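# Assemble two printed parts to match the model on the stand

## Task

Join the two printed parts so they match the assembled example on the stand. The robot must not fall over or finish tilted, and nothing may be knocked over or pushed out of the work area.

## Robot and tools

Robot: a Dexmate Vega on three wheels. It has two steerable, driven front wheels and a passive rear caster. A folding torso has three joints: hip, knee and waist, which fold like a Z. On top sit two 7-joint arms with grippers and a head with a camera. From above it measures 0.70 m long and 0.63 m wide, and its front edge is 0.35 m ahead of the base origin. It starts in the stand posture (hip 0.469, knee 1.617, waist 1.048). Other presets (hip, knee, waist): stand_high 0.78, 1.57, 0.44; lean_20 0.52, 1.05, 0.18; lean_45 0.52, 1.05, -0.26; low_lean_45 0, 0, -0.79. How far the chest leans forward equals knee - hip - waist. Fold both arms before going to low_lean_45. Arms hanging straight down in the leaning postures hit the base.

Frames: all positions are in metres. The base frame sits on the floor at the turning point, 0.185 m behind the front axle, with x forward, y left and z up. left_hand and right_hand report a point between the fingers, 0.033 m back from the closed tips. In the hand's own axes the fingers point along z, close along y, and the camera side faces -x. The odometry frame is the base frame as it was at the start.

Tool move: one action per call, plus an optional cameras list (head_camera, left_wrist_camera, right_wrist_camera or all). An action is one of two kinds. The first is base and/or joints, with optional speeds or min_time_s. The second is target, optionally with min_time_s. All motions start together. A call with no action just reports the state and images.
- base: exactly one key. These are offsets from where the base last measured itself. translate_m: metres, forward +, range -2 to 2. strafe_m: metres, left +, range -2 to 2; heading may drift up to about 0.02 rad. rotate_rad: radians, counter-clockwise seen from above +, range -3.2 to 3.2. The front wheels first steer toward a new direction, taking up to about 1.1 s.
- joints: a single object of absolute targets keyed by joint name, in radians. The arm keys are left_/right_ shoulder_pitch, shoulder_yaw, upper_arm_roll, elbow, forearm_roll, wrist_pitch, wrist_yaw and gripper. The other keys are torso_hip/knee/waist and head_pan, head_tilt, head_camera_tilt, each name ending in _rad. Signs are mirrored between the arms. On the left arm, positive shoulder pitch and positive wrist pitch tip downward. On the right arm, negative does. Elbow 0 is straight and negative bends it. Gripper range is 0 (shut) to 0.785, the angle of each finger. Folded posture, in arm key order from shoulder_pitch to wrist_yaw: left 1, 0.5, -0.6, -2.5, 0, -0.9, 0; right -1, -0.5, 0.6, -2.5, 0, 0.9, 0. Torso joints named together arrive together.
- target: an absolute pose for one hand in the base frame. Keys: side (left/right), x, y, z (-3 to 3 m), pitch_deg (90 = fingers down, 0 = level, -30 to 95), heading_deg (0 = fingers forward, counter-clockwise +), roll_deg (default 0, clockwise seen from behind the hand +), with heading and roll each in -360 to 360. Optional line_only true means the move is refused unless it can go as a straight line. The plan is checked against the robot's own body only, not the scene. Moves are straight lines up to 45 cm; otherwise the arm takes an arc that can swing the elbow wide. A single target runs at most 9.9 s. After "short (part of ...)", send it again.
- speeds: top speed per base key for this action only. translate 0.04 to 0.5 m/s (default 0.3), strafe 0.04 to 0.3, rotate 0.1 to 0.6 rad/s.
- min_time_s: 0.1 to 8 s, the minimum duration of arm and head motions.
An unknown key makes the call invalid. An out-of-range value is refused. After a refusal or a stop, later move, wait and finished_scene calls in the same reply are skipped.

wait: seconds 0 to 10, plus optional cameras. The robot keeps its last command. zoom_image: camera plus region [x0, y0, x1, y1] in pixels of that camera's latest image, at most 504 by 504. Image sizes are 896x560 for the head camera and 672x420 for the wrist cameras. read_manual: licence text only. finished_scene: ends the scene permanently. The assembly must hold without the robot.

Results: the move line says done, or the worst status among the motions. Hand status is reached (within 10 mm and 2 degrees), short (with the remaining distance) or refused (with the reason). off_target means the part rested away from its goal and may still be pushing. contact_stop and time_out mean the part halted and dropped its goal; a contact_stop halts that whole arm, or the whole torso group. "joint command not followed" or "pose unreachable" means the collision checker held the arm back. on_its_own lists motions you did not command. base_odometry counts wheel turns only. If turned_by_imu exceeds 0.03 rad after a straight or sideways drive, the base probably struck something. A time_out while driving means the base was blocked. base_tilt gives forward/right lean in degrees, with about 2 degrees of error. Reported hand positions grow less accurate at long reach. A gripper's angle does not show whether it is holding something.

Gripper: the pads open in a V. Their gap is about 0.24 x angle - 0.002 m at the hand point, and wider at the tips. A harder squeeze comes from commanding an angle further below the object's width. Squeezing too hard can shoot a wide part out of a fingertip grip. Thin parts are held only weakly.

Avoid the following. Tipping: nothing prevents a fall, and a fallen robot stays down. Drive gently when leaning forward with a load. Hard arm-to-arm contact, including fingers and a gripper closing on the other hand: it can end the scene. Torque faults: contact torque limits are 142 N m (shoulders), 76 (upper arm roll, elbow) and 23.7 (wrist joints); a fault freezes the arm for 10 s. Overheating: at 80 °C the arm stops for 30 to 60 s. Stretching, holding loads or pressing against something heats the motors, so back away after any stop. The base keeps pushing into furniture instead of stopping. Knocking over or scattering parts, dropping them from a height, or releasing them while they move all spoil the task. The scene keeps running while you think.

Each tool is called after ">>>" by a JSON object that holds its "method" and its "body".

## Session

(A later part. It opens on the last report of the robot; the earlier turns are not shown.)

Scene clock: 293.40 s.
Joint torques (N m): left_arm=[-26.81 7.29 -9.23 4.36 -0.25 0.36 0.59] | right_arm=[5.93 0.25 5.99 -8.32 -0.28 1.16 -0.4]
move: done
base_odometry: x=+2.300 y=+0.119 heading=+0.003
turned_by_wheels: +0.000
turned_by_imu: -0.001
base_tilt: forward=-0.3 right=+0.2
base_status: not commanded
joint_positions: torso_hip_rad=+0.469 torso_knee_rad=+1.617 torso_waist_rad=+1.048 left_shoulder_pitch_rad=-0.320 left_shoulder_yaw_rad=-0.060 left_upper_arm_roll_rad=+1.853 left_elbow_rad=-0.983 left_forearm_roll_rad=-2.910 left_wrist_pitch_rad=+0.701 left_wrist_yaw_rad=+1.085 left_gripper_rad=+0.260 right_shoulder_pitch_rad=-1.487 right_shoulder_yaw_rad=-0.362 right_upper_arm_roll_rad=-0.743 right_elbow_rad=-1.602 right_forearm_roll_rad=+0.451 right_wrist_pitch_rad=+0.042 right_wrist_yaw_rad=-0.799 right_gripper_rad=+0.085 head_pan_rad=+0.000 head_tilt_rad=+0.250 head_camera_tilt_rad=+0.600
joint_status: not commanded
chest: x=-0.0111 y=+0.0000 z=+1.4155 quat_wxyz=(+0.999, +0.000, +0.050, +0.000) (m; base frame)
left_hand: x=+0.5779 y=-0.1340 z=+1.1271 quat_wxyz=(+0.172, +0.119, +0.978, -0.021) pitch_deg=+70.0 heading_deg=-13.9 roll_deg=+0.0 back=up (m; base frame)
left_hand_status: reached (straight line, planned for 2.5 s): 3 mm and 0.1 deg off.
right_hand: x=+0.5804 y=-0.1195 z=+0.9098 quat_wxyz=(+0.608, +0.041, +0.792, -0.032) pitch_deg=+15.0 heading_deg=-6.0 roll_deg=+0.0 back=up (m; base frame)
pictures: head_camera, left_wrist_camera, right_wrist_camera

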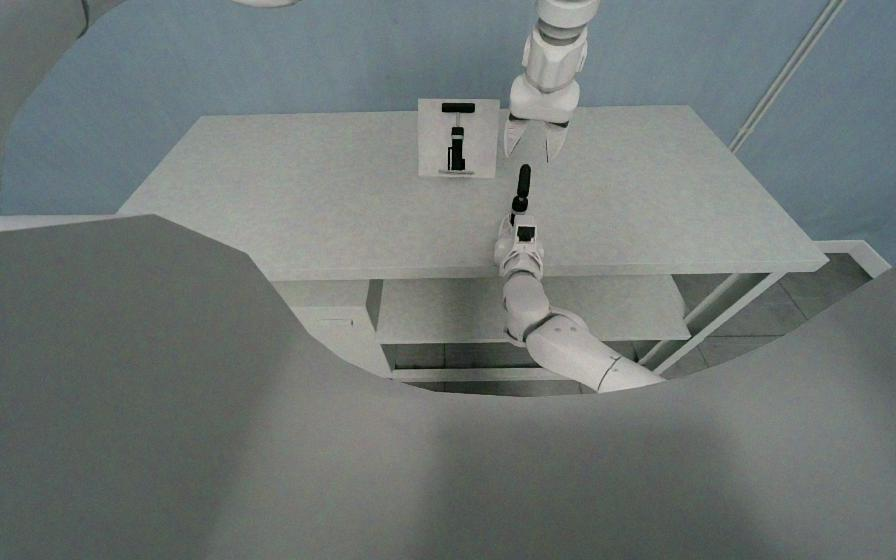

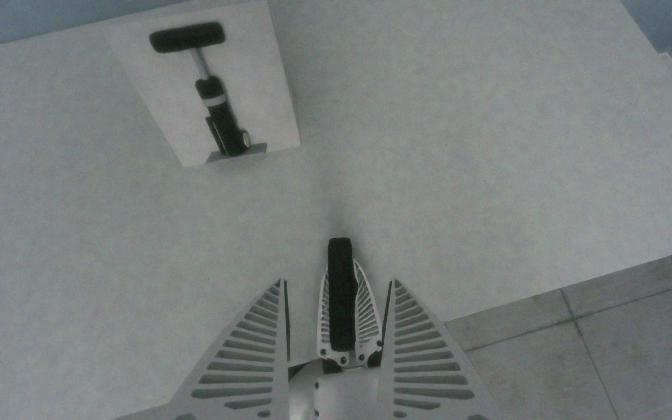

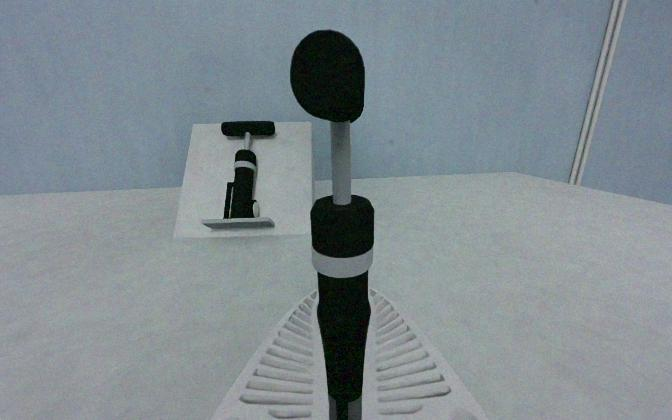

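>>> {"method": "zoom_image", "body": {"camera": "right_wrist_camera", "region": [290, 180, 400, 290]}}

>>> {"method": "zoom_image", "body": {"camera": "left_wrist_camera", "region": [280, 220, 410, 380]}}

>>> {"method": "zoom_image", "body": {"camera": "head_camera", "region": [470, 140, 580, 250]}}

Scaled by 4.582 from the camera's 672x420 image, which has a finer 960x600 frame.

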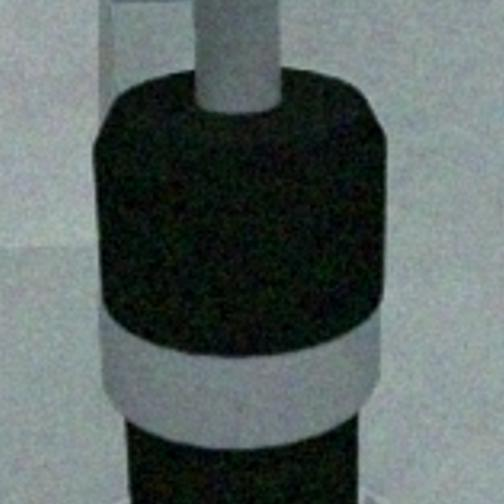

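Scaled by 3.150 from the camera's 672x420 image, which has a finer 960x600 frame.

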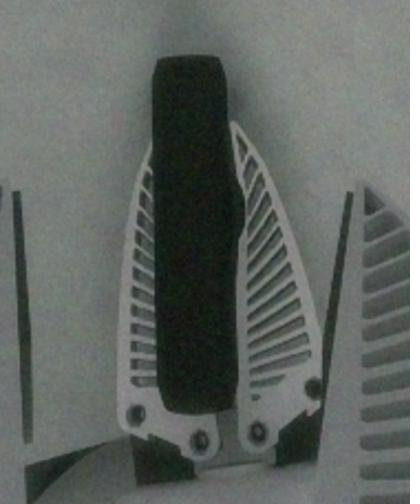

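Scaled by 4.582 from the camera's 896x560 image, which has a finer 960x600 frame.

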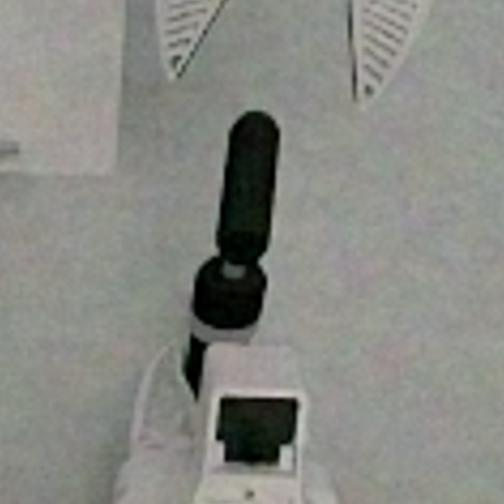

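>>> {"method": "move", "body": {"target": {"side": "left", "x": 0.50, "y": 0.06, "z": 1.12, "pitch_deg": 45, "heading_deg": -40, "line_only": true}, "min_time_s": 3}}

>>> {"method": "move", "body": {"target": {"side": "left", "x": 0.467, "y": 0.06, "z": 0.94, "pitch_deg": 6, "heading_deg": -60, "line_only": true}, "min_time_s": 3, "cameras": ["all"]}}

Scene clock: 306.27 s.
Joint torques (N m): left_arm=[-11.93 -0.85 -7.39 -0.18 0.65 -1.77 -0.26] | right_arm=[4.73 -0.59 6.36 -9.15 -0.46 2.25 -0.03]
move: done
base_odometry: x=+2.300 y=+0.119 heading=+0.003
turned_by_wheels: +0.000
turned_by_imu: -0.003
base_tilt: forward=-0.3 right=+0.0
base_status: not commanded
joint_positions: torso_hip_rad=+0.469 torso_knee_rad=+1.617 torso_waist_rad=+1.048 left_shoulder_pitch_rad=-0.408 left_shoulder_yaw_rad=+1.230 left_upper_arm_roll_rad=+2.071 left_elbow_rad=-2.380 left_forearm_roll_rad=-1.837 left_wrist_pitch_rad=+0.494 left_wrist_yaw_rad=+0.488 left_gripper_rad=+0.260 right_shoulder_pitch_rad=-1.487 right_shoulder_yaw_rad=-0.362 right_upper_arm_roll_rad=-0.743 right_elbow_rad=-1.602 right_forearm_roll_rad=+0.451 right_wrist_pitch_rad=+0.042 right_wrist_yaw_rad=-0.799 right_gripper_rad=+0.085 head_pan_rad=+0.000 head_tilt_rad=+0.250 head_camera_tilt_rad=+0.600
joint_status: not commanded
chest: x=-0.0111 y=+0.0000 z=+1.4155 quat_wxyz=(+0.999, +0.000, +0.050, +0.000) (m; base frame)
left_hand: x=+0.5004 y=+0.0595 z=+1.1199 quat_wxyz=(+0.359, +0.315, +0.869, -0.131) pitch_deg=+45.1 heading_deg=-39.9 roll_deg=+0.0 back=up (m; base frame)
left_hand_status: reached (straight line, planned for 5.5 s): 1 mm and 0.1 deg off.
right_hand: x=+0.5804 y=-0.1195 z=+0.9098 quat_wxyz=(+0.608, +0.041, +0.792, -0.032) pitch_deg=+15.0 heading_deg=-6.0 roll_deg=+0.0 back=up (m; base frame)
pictures: none

Scene clock: 313.73 s.
Joint torques (N m): left_arm=[-9.39 1.8 -5.86 2.27 0 -1.41 0.26] | right_arm=[4.05 0.55 5.92 -7.36 -0.86 2.15 0.12]
move: done
base_odometry: x=+2.300 y=+0.119 heading=+0.003
turned_by_wheels: +0.000
turned_by_imu: -0.002
base_tilt: forward=-0.2 right=+0.1
base_status: not commanded
joint_positions: torso_hip_rad=+0.469 torso_knee_rad=+1.617 torso_waist_rad=+1.048 left_shoulder_pitch_rad=+0.597 left_shoulder_yaw_rad=+0.902 left_upper_arm_roll_rad=+2.118 left_elbow_rad=-1.272 left_forearm_roll_rad=-1.172 left_wrist_pitch_rad=-1.039 left_wrist_yaw_rad=-0.267 left_gripper_rad=+0.260 right_shoulder_pitch_rad=-1.487 right_shoulder_yaw_rad=-0.362 right_upper_arm_roll_rad=-0.743 right_elbow_rad=-1.602 right_forearm_roll_rad=+0.451 right_wrist_pitch_rad=+0.042 right_wrist_yaw_rad=-0.799 right_gripper_rad=+0.085 head_pan_rad=+0.000 head_tilt_rad=+0.250 head_camera_tilt_rad=+0.600
joint_status: not commanded
chest: x=-0.0111 y=+0.0000 z=+1.4155 quat_wxyz=(+0.999, +0.000, +0.050, +0.000) (m; base frame)
left_hand: x=+0.4672 y=+0.0601 z=+0.9400 quat_wxyz=(+0.579, +0.371, +0.644, -0.334) pitch_deg=+6.1 heading_deg=-60.0 roll_deg=+0.0 back=up (m; base frame)
left_hand_status: reached (straight line, planned for 6.0 s): 0 mm and 0.1 deg off.
right_hand: x=+0.5804 y=-0.1195 z=+0.9098 quat_wxyz=(+0.608, +0.041, +0.792, -0.032) pitch_deg=+15.0 heading_deg=-6.0 roll_deg=+0.0 back=up (m; base frame)
pictures: head_camera, left_wrist_camera, right_wrist_camera

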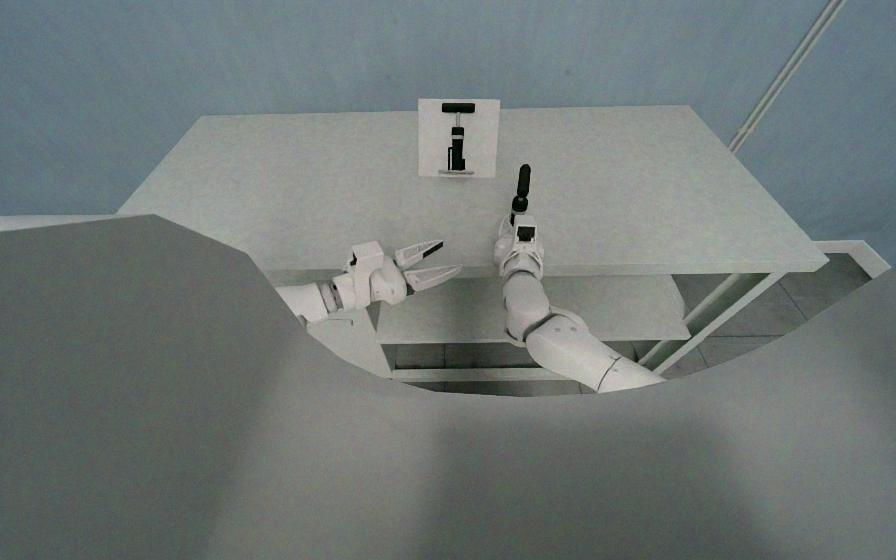

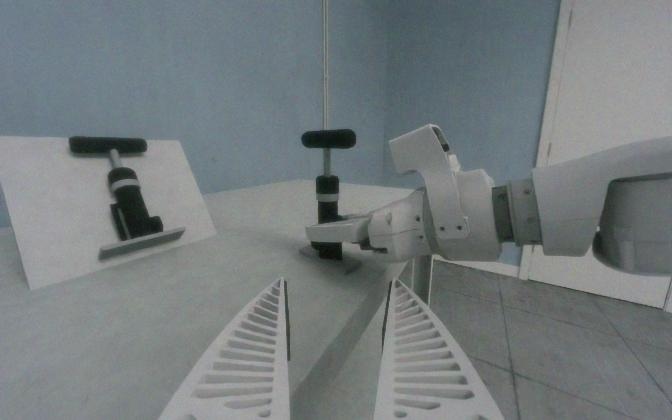

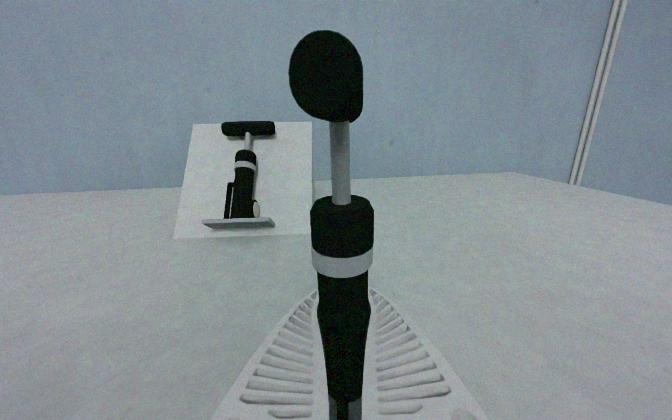

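Excellent side view. Let me look closely at the joint.

>>> {"method": "zoom_image", "body": {"camera": "left_wrist_camera", "region": [280, 110, 400, 290]}}

>>> {"method": "zoom_image", "body": {"camera": "left_wrist_camera", "region": [300, 160, 370, 230]}}

>>> {"method": "zoom_image", "body": {"camera": "left_wrist_camera", "region": [50, 120, 210, 270]}}

Scaled by 2.800 from the camera's 672x420 image, which has a finer 960x600 frame.

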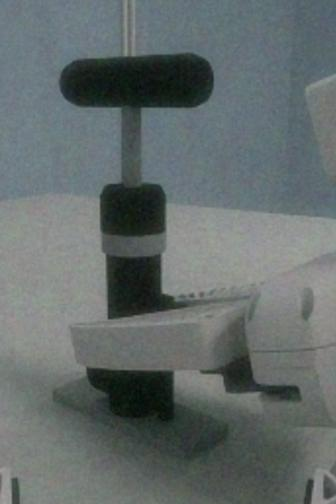

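Scaled by 7.200 from the camera's 672x420 image, which has a finer 960x600 frame.

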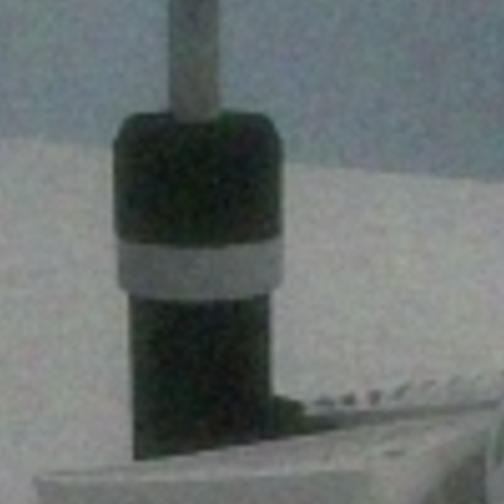

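Scaled by 3.150 from the camera's 672x420 image, which has a finer 960x600 frame.

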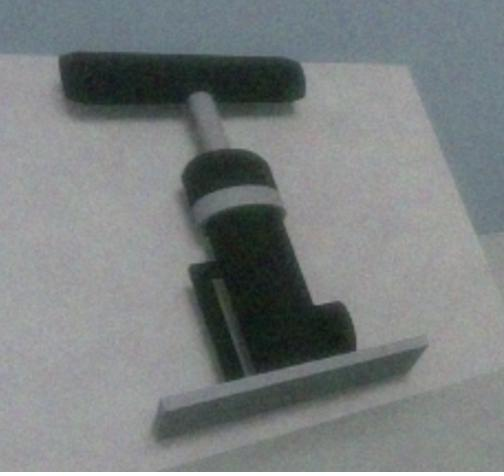

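>>> {"method": "move", "body": {"joints": {"right_gripper_rad": 0.15}, "min_time_s": 1.5}}

>>> {"method": "move", "body": {"joints": {"right_gripper_rad": 0.27}, "min_time_s": 1, "cameras": ["all"]}}

>>> {"method": "zoom_image", "body": {"camera": "left_wrist_camera", "region": [280, 110, 400, 290]}}

>>> {"method": "zoom_image", "body": {"camera": "right_wrist_camera", "region": [240, 190, 450, 420]}}

Scene clock: 315.70 s.
Joint torques (N m): left_arm=[-8.48 0.66 -6.47 0.08 -0.45 -1.05 -0.06] | right_arm=[6.08 0.41 5.97 -9.36 -0.63 1.05 -0.11]
move: done
base_odometry: x=+2.300 y=+0.119 heading=+0.003
turned_by_wheels: +0.000
turned_by_imu: -0.001
base_tilt: forward=-0.3 right=+0.0
base_status: not commanded
joint_positions: torso_hip_rad=+0.469 torso_knee_rad=+1.617 torso_waist_rad=+1.048 left_shoulder_pitch_rad=+0.599 left_shoulder_yaw_rad=+0.900 left_upper_arm_roll_rad=+2.117 left_elbow_rad=-1.267 left_forearm_roll_rad=-1.173 left_wrist_pitch_rad=-1.043 left_wrist_yaw_rad=-0.269 left_gripper_rad=+0.260 right_shoulder_pitch_rad=-1.487 right_shoulder_yaw_rad=-0.362 right_upper_arm_roll_rad=-0.743 right_elbow_rad=-1.602 right_forearm_roll_rad=+0.451 right_wrist_pitch_rad=+0.042 right_wrist_yaw_rad=-0.799 right_gripper_rad=+0.150 head_pan_rad=+0.000 head_tilt_rad=+0.250 head_camera_tilt_rad=+0.600
joint_status: all done
chest: x=-0.0111 y=+0.0000 z=+1.4155 quat_wxyz=(+0.999, +0.000, +0.050, +0.000) (m; base frame)
left_hand: x=+0.4669 y=+0.0601 z=+0.9398 quat_wxyz=(+0.579, +0.372, +0.644, -0.334) pitch_deg=+6.0 heading_deg=-60.0 roll_deg=+0.0 back=up (m; base frame)
right_hand: x=+0.5804 y=-0.1195 z=+0.9098 quat_wxyz=(+0.608, +0.041, +0.792, -0.032) pitch_deg=+15.0 heading_deg=-6.0 roll_deg=+0.0 back=up (m; base frame)
pictures: none

Scene clock: 316.30 s.
Joint torques (N m): left_arm=[-9.44 2.81 -6.91 2.95 -0.38 -1.38 0.12] | right_arm=[3.5 0.59 6.26 -7.6 -0.7 0.83 -0.09]
move: done
base_odometry: x=+2.300 y=+0.119 heading=+0.003
turned_by_wheels: +0.000
turned_by_imu: +0.000
base_tilt: forward=-0.5 right=+0.2
base_status: not commanded
joint_positions: torso_hip_rad=+0.469 torso_knee_rad=+1.617 torso_waist_rad=+1.048 left_shoulder_pitch_rad=+0.599 left_shoulder_yaw_rad=+0.900 left_upper_arm_roll_rad=+2.117 left_elbow_rad=-1.267 left_forearm_roll_rad=-1.173 left_wrist_pitch_rad=-1.043 left_wrist_yaw_rad=-0.269 left_gripper_rad=+0.260 right_shoulder_pitch_rad=-1.487 right_shoulder_yaw_rad=-0.362 right_upper_arm_roll_rad=-0.743 right_elbow_rad=-1.602 right_forearm_roll_rad=+0.451 right_wrist_pitch_rad=+0.042 right_wrist_yaw_rad=-0.799 right_gripper_rad=+0.270 head_pan_rad=+0.000 head_tilt_rad=+0.250 head_camera_tilt_rad=+0.600
joint_status: all done
chest: x=-0.0111 y=+0.0000 z=+1.4155 quat_wxyz=(+0.999, +0.000, +0.050, +0.000) (m; base frame)
left_hand: x=+0.4669 y=+0.0601 z=+0.9398 quat_wxyz=(+0.579, +0.372, +0.644, -0.334) pitch_deg=+6.0 heading_deg=-60.0 roll_deg=+0.0 back=up (m; base frame)
right_hand: x=+0.5804 y=-0.1195 z=+0.9098 quat_wxyz=(+0.608, +0.041, +0.792, -0.032) pitch_deg=+15.0 heading_deg=-6.0 roll_deg=+0.0 back=up (m; base frame)
pictures: head_camera, left_wrist_camera, right_wrist_camera

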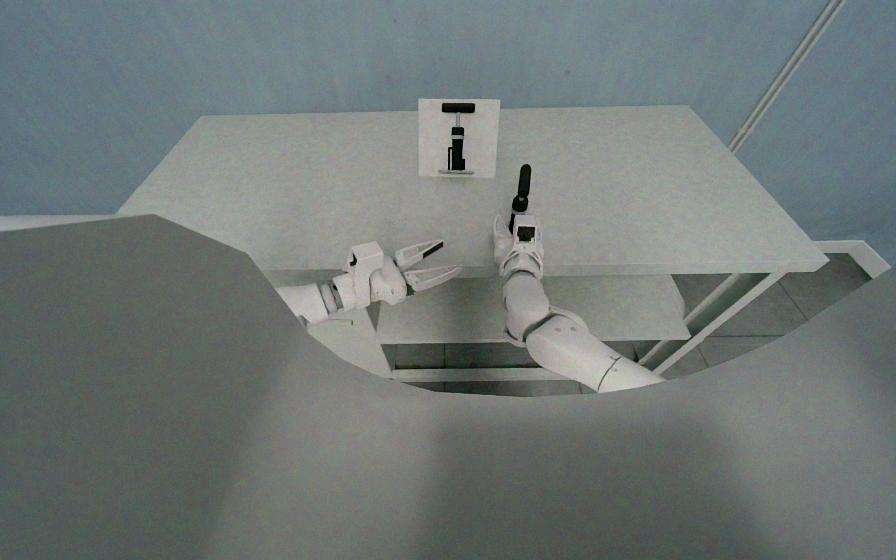

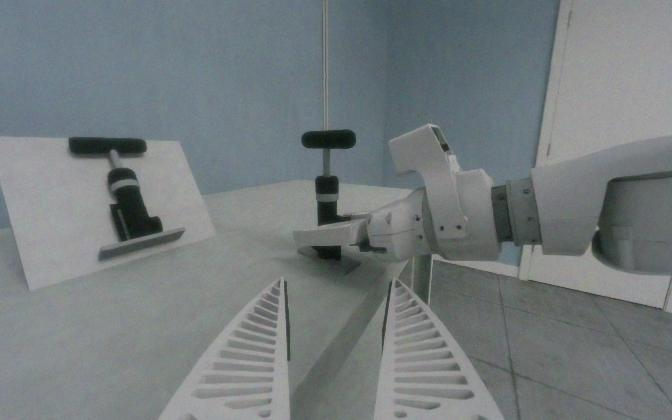

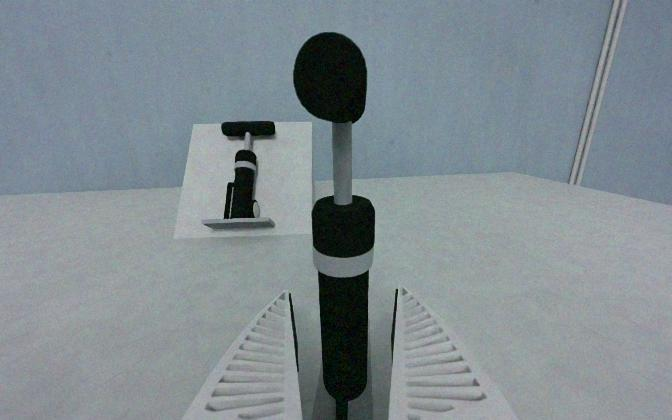

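Scaled by 2.800 from the camera's 672x420 image, which has a finer 960x600 frame.

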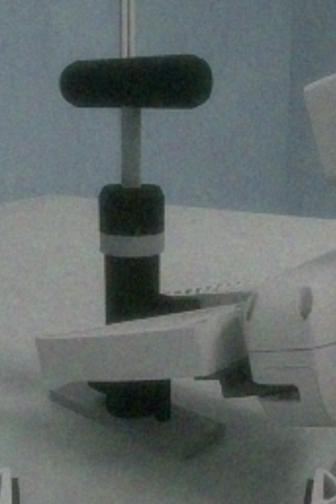

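Scaled by 2.191 from the camera's 672x420 image, which has a finer 960x600 frame.

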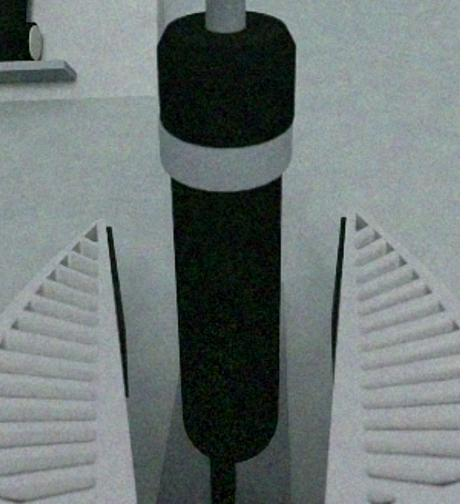

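>>> {"method": "move", "body": {"target": {"side": "right", "x": 0.452, "y": -0.106, "z": 0.944, "pitch_deg": 15, "heading_deg": -6, "line_only": true}, "min_time_s": 3, "cameras": ["all"]}}

>>> {"method": "zoom_image", "body": {"camera": "left_wrist_camera", "region": [280, 110, 400, 290]}}

>>> {"method": "zoom_image", "body": {"camera": "right_wrist_camera", "region": [240, 60, 450, 320]}}

>>> {"method": "zoom_image", "body": {"camera": "head_camera", "region": [440, 90, 600, 270]}}

Scene clock: 317.23 s.
Joint torques (N m): left_arm=[-8.75 0.48 -5.59 1.76 -0.49 -2.09 -0.52] | right_arm=[3.69 -2.29 5.98 -7.88 -0.52 1.82 -0.05]
move: refused
base_odometry: x=+2.300 y=+0.119 heading=+0.003
turned_by_wheels: +0.000
turned_by_imu: +0.000
base_tilt: forward=-0.4 right=+0.2
base_status: not commanded
joint_positions: torso_hip_rad=+0.469 torso_knee_rad=+1.617 torso_waist_rad=+1.048 left_shoulder_pitch_rad=+0.599 left_shoulder_yaw_rad=+0.900 left_upper_arm_roll_rad=+2.117 left_elbow_rad=-1.267 left_forearm_roll_rad=-1.173 left_wrist_pitch_rad=-1.043 left_wrist_yaw_rad=-0.269 left_gripper_rad=+0.260 right_shoulder_pitch_rad=-1.487 right_shoulder_yaw_rad=-0.362 right_upper_arm_roll_rad=-0.743 right_elbow_rad=-1.602 right_forearm_roll_rad=+0.451 right_wrist_pitch_rad=+0.042 right_wrist_yaw_rad=-0.799 right_gripper_rad=+0.270 head_pan_rad=+0.000 head_tilt_rad=+0.250 head_camera_tilt_rad=+0.600
joint_status: not commanded
chest: x=-0.0111 y=+0.0000 z=+1.4155 quat_wxyz=(+0.999, +0.000, +0.050, +0.000) (m; base frame)
left_hand: x=+0.4669 y=+0.0601 z=+0.9398 quat_wxyz=(+0.579, +0.372, +0.644, -0.334) pitch_deg=+6.0 heading_deg=-60.0 roll_deg=+0.0 back=up (m; base frame)
right_hand: x=+0.5804 y=-0.1195 z=+0.9098 quat_wxyz=(+0.608, +0.041, +0.792, -0.032) pitch_deg=+15.0 heading_deg=-6.0 roll_deg=+0.0 back=up (m; base frame)
right_hand_status: refused: the best posture that gets there brings the right wrist within 0.7 cm of the torso (limit 2.6). Nothing moved.
pictures: head_camera, left_wrist_camera, right_wrist_camera

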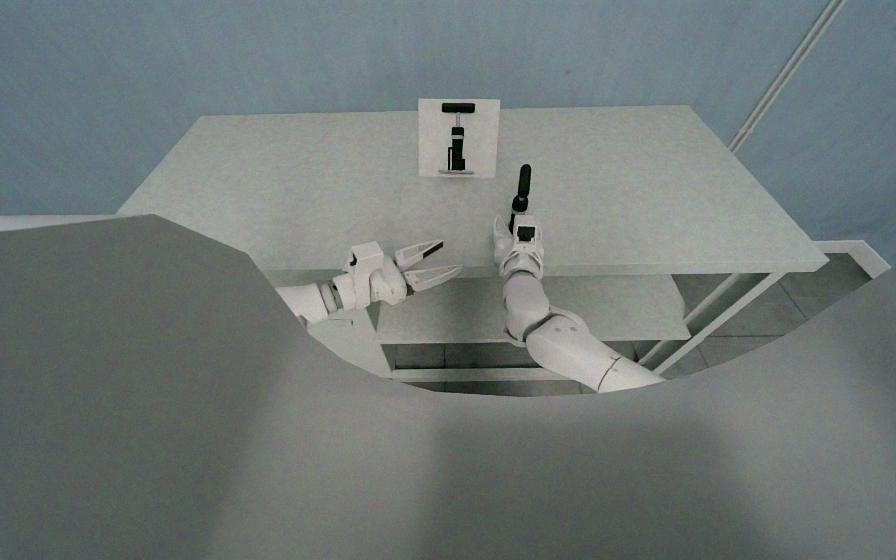

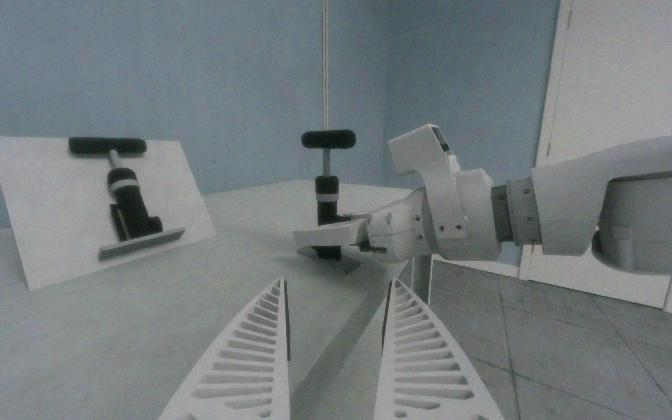

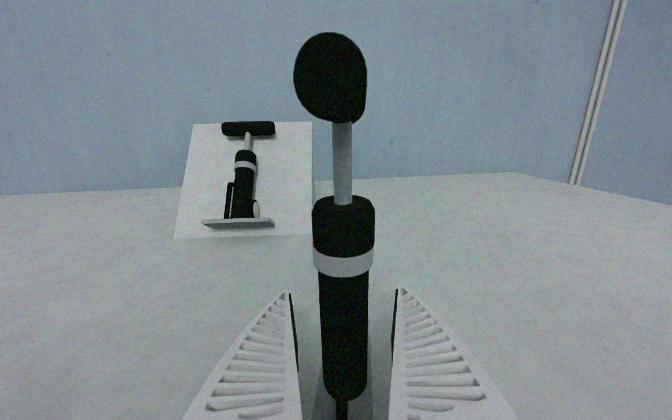

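Scaled by 2.800 from the camera's 672x420 image, which has a finer 960x600 frame.

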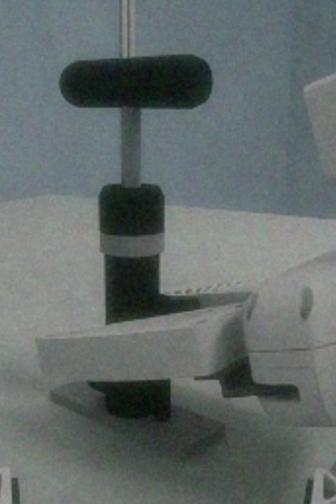

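Scaled by 1.938 from the camera's 672x420 image, which has a finer 960x600 frame.

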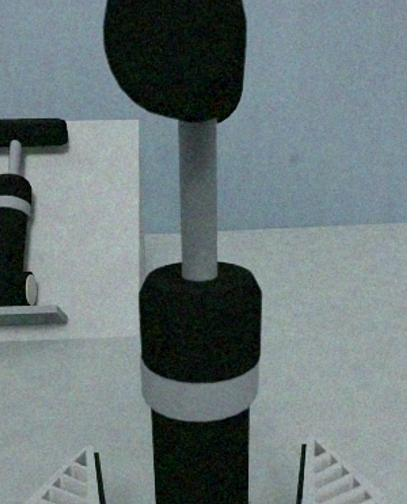

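Scaled by 2.800 from the camera's 896x560 image, which has a finer 960x600 frame.

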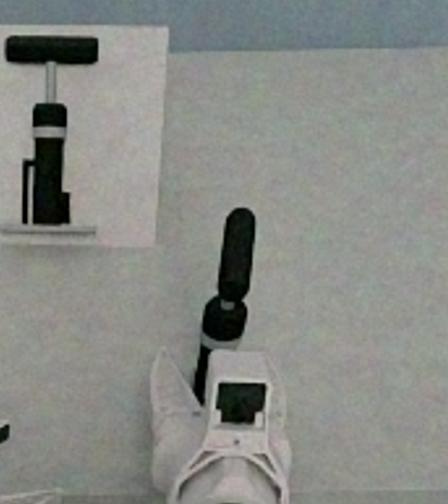

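>>> {"method": "move", "body": {"joints": {"right_gripper_rad": 0.45}, "min_time_s": 1.5, "cameras": ["left_wrist_camera", "right_wrist_camera"]}}

>>> {"method": "move", "body": {"base": {"translate_m": -0.15}, "speeds": {"translate_m": 0.06}, "cameras": ["all"]}}

>>> {"method": "zoom_image", "body": {"camera": "left_wrist_camera", "region": [240, 90, 440, 290]}}

>>> {"method": "zoom_image", "body": {"camera": "right_wrist_camera", "region": [240, 60, 450, 320]}}

>>> {"method": "zoom_image", "body": {"camera": "head_camera", "region": [420, 90, 600, 270]}}

Scene clock: 319.10 s.
Joint torques (N m): left_arm=[-8.47 2.41 -7.15 1.54 -0.17 -2.57 -0.41] | right_arm=[3.68 0.31 6.44 -7.09 -0.67 1.14 -0.22]
move: done
base_odometry: x=+2.300 y=+0.119 heading=+0.003
turned_by_wheels: +0.000
turned_by_imu: -0.001
base_tilt: forward=-0.4 right=+0.2
base_status: not commanded
joint_positions: torso_hip_rad=+0.469 torso_knee_rad=+1.617 torso_waist_rad=+1.048 left_shoulder_pitch_rad=+0.599 left_shoulder_yaw_rad=+0.900 left_upper_arm_roll_rad=+2.117 left_elbow_rad=-1.267 left_forearm_roll_rad=-1.173 left_wrist_pitch_rad=-1.043 left_wrist_yaw_rad=-0.269 left_gripper_rad=+0.260 right_shoulder_pitch_rad=-1.487 right_shoulder_yaw_rad=-0.362 right_upper_arm_roll_rad=-0.743 right_elbow_rad=-1.602 right_forearm_roll_rad=+0.451 right_wrist_pitch_rad=+0.042 right_wrist_yaw_rad=-0.799 right_gripper_rad=+0.450 head_pan_rad=+0.000 head_tilt_rad=+0.250 head_camera_tilt_rad=+0.600
joint_status: all done
chest: x=-0.0111 y=+0.0000 z=+1.4155 quat_wxyz=(+0.999, +0.000, +0.050, +0.000) (m; base frame)
left_hand: x=+0.4669 y=+0.0601 z=+0.9398 quat_wxyz=(+0.579, +0.372, +0.644, -0.334) pitch_deg=+6.0 heading_deg=-60.0 roll_deg=+0.0 back=up (m; base frame)
right_hand: x=+0.5804 y=-0.1195 z=+0.9098 quat_wxyz=(+0.608, +0.041, +0.792, -0.032) pitch_deg=+15.0 heading_deg=-6.0 roll_deg=+0.0 back=up (m; base frame)
pictures: left_wrist_camera, right_wrist_camera

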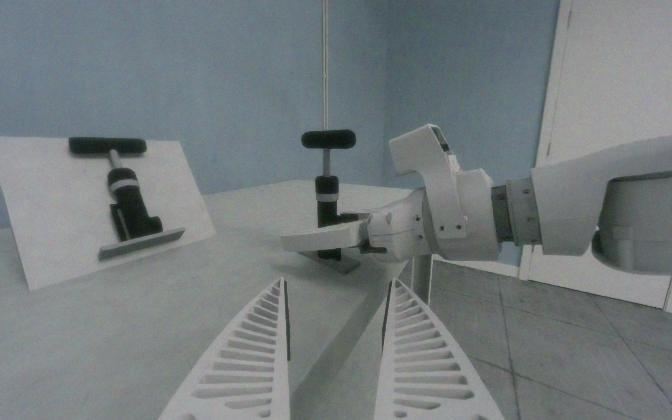

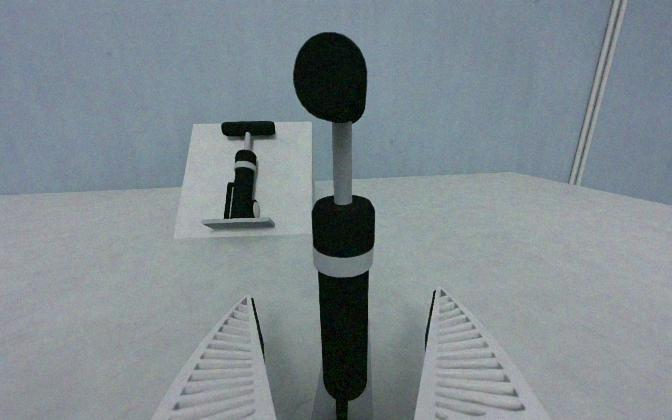

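Scene clock: 322.97 s.
Joint torques (N m): left_arm=[-10.52 0.65 -6.61 0.96 -0.76 -2.37 -0.15] | right_arm=[5.3 1.01 5.88 -7.08 -0.57 1.43 0.11]
move: done
base_odometry: x=+2.150 y=+0.119 heading=+0.002
turned_by_wheels: -0.001
turned_by_imu: -0.002
base_tilt: forward=-0.4 right=+0.3
base_status: done
joint_positions: torso_hip_rad=+0.469 torso_knee_rad=+1.617 torso_waist_rad=+1.048 left_shoulder_pitch_rad=+0.599 left_shoulder_yaw_rad=+0.900 left_upper_arm_roll_rad=+2.117 left_elbow_rad=-1.267 left_forearm_roll_rad=-1.173 left_wrist_pitch_rad=-1.043 left_wrist_yaw_rad=-0.269 left_gripper_rad=+0.260 right_shoulder_pitch_rad=-1.487 right_shoulder_yaw_rad=-0.362 right_upper_arm_roll_rad=-0.743 right_elbow_rad=-1.602 right_forearm_roll_rad=+0.451 right_wrist_pitch_rad=+0.042 right_wrist_yaw_rad=-0.799 right_gripper_rad=+0.450 head_pan_rad=+0.000 head_tilt_rad=+0.250 head_camera_tilt_rad=+0.600
joint_status: not commanded
chest: x=-0.0111 y=+0.0000 z=+1.4155 quat_wxyz=(+0.999, +0.000, +0.050, +0.000) (m; base frame)
left_hand: x=+0.4669 y=+0.0601 z=+0.9398 quat_wxyz=(+0.579, +0.372, +0.644, -0.334) pitch_deg=+6.0 heading_deg=-60.0 roll_deg=+0.0 back=up (m; base frame)
right_hand: x=+0.5804 y=-0.1195 z=+0.9098 quat_wxyz=(+0.608, +0.041, +0.792, -0.032) pitch_deg=+15.0 heading_deg=-6.0 roll_deg=+0.0 back=up (m; base frame)
pictures: head_camera, left_wrist_camera, right_wrist_camera

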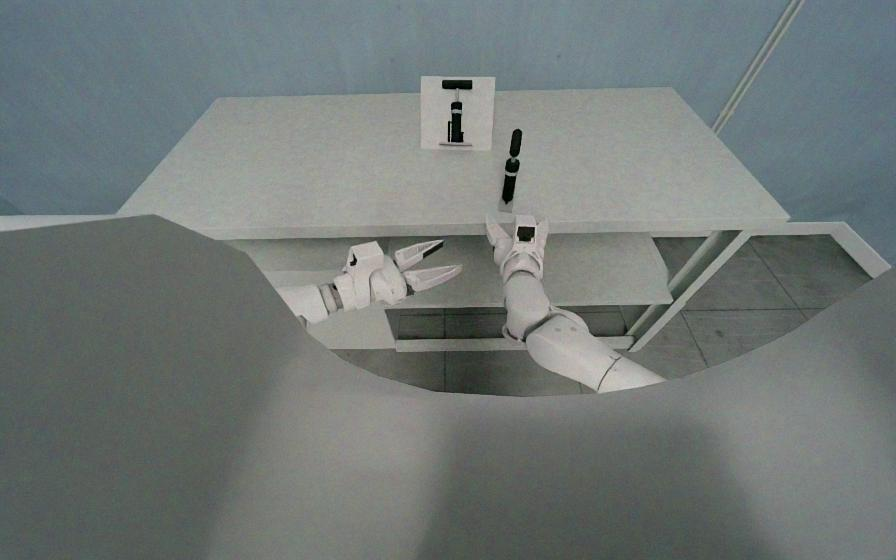

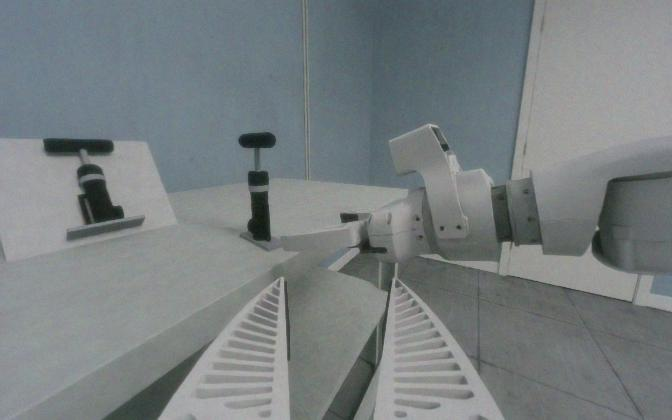

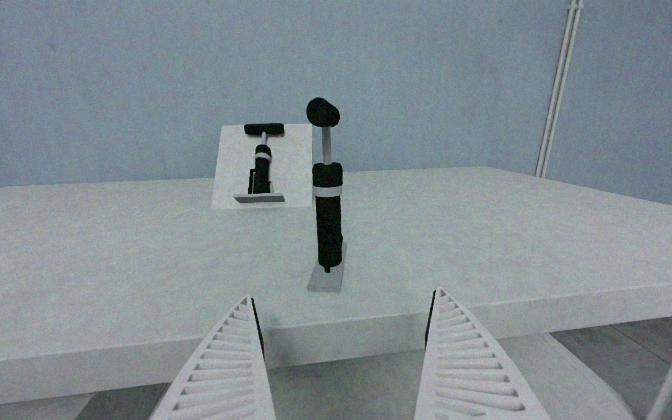

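Scaled by 2.520 from the camera's 672x420 image, which has a finer 960x600 frame.

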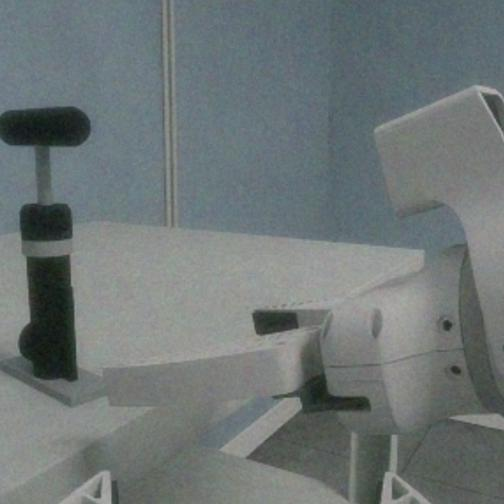

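Scaled by 1.938 from the camera's 672x420 image, which has a finer 960x600 frame.

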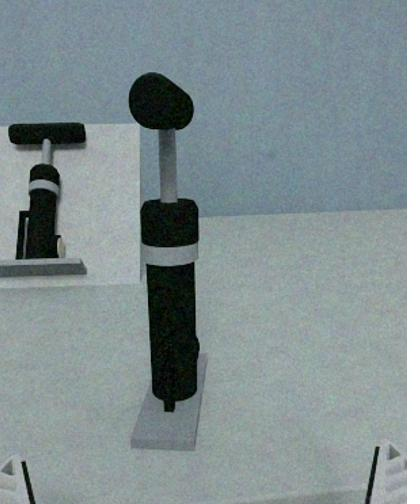

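Scaled by 2.800 from the camera's 896x560 image, which has a finer 960x600 frame.

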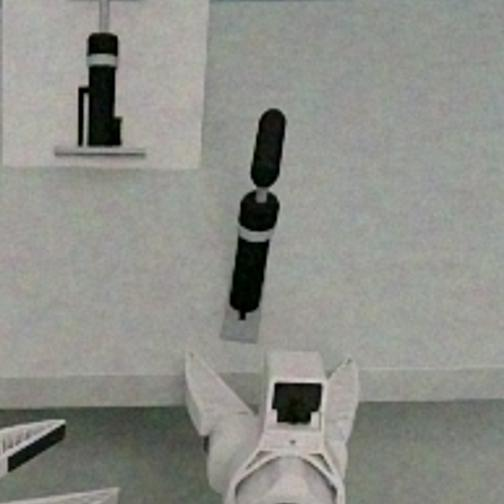

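>>> {"method": "zoom_image", "body": {"camera": "right_wrist_camera", "region": [295, 85, 355, 145]}}

>>> {"method": "zoom_image", "body": {"camera": "right_wrist_camera", "region": [290, 150, 370, 300]}}

>>> {"method": "zoom_image", "body": {"camera": "left_wrist_camera", "region": [230, 120, 300, 250]}}

>>> {"method": "zoom_image", "body": {"camera": "head_camera", "region": [490, 120, 540, 220]}}

Scaled by 8.400 from the camera's 672x420 image, which has a finer 960x600 frame.

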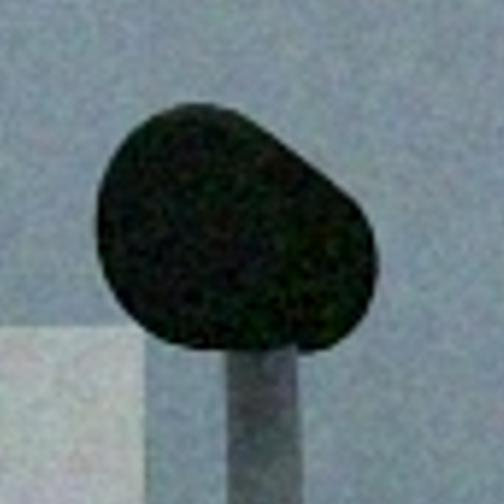

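Scaled by 3.360 from the camera's 672x420 image, which has a finer 960x600 frame.

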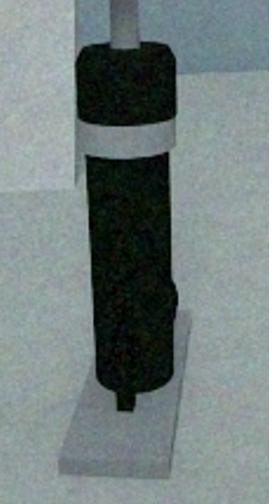

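Scaled by 3.877 from the camera's 672x420 image, which has a finer 960x600 frame.

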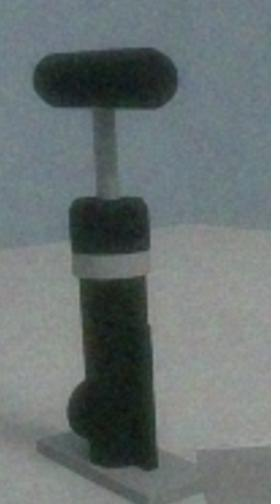

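Scaled by 5.040 from the camera's 896x560 image, which has a finer 960x600 frame.

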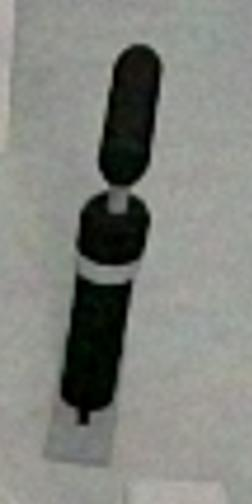

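>>> {"method": "zoom_image", "body": {"camera": "right_wrist_camera", "region": [305, 155, 350, 205]}}

>>> {"method": "zoom_image", "body": {"camera": "left_wrist_camera", "region": [240, 165, 280, 205]}}

>>> {"method": "zoom_image", "body": {"camera": "left_wrist_camera", "region": [30, 130, 150, 250]}}

Scaled by 10.080 from the camera's 672x420 image, which has a finer 960x600 frame.

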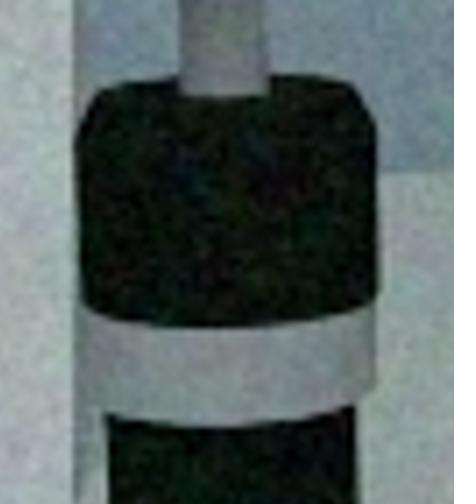

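Scaled by 12.600 from the camera's 672x420 image, which has a finer 960x600 frame.

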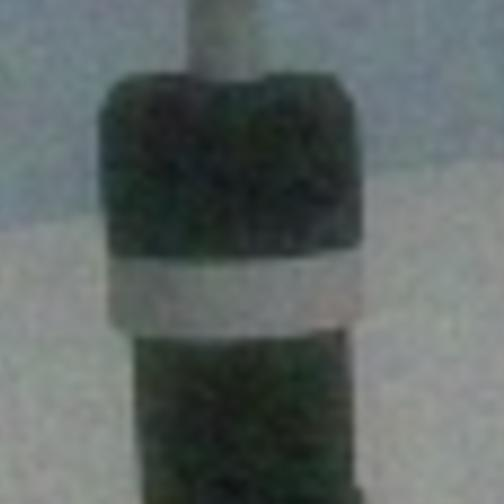

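Scaled by 4.200 from the camera's 672x420 image, which has a finer 960x600 frame.

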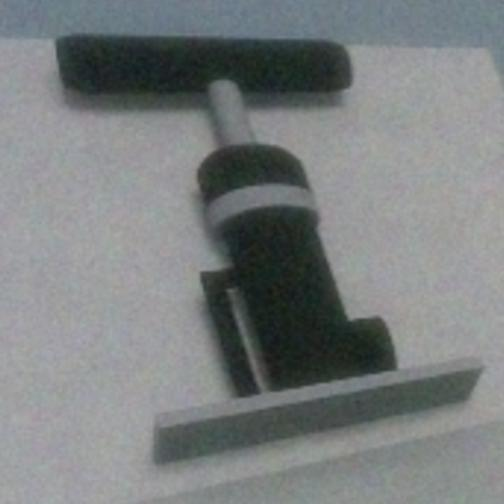

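>>> {"method": "finished_scene", "body": {"scene": 1}}

The scene is finished: the task was done.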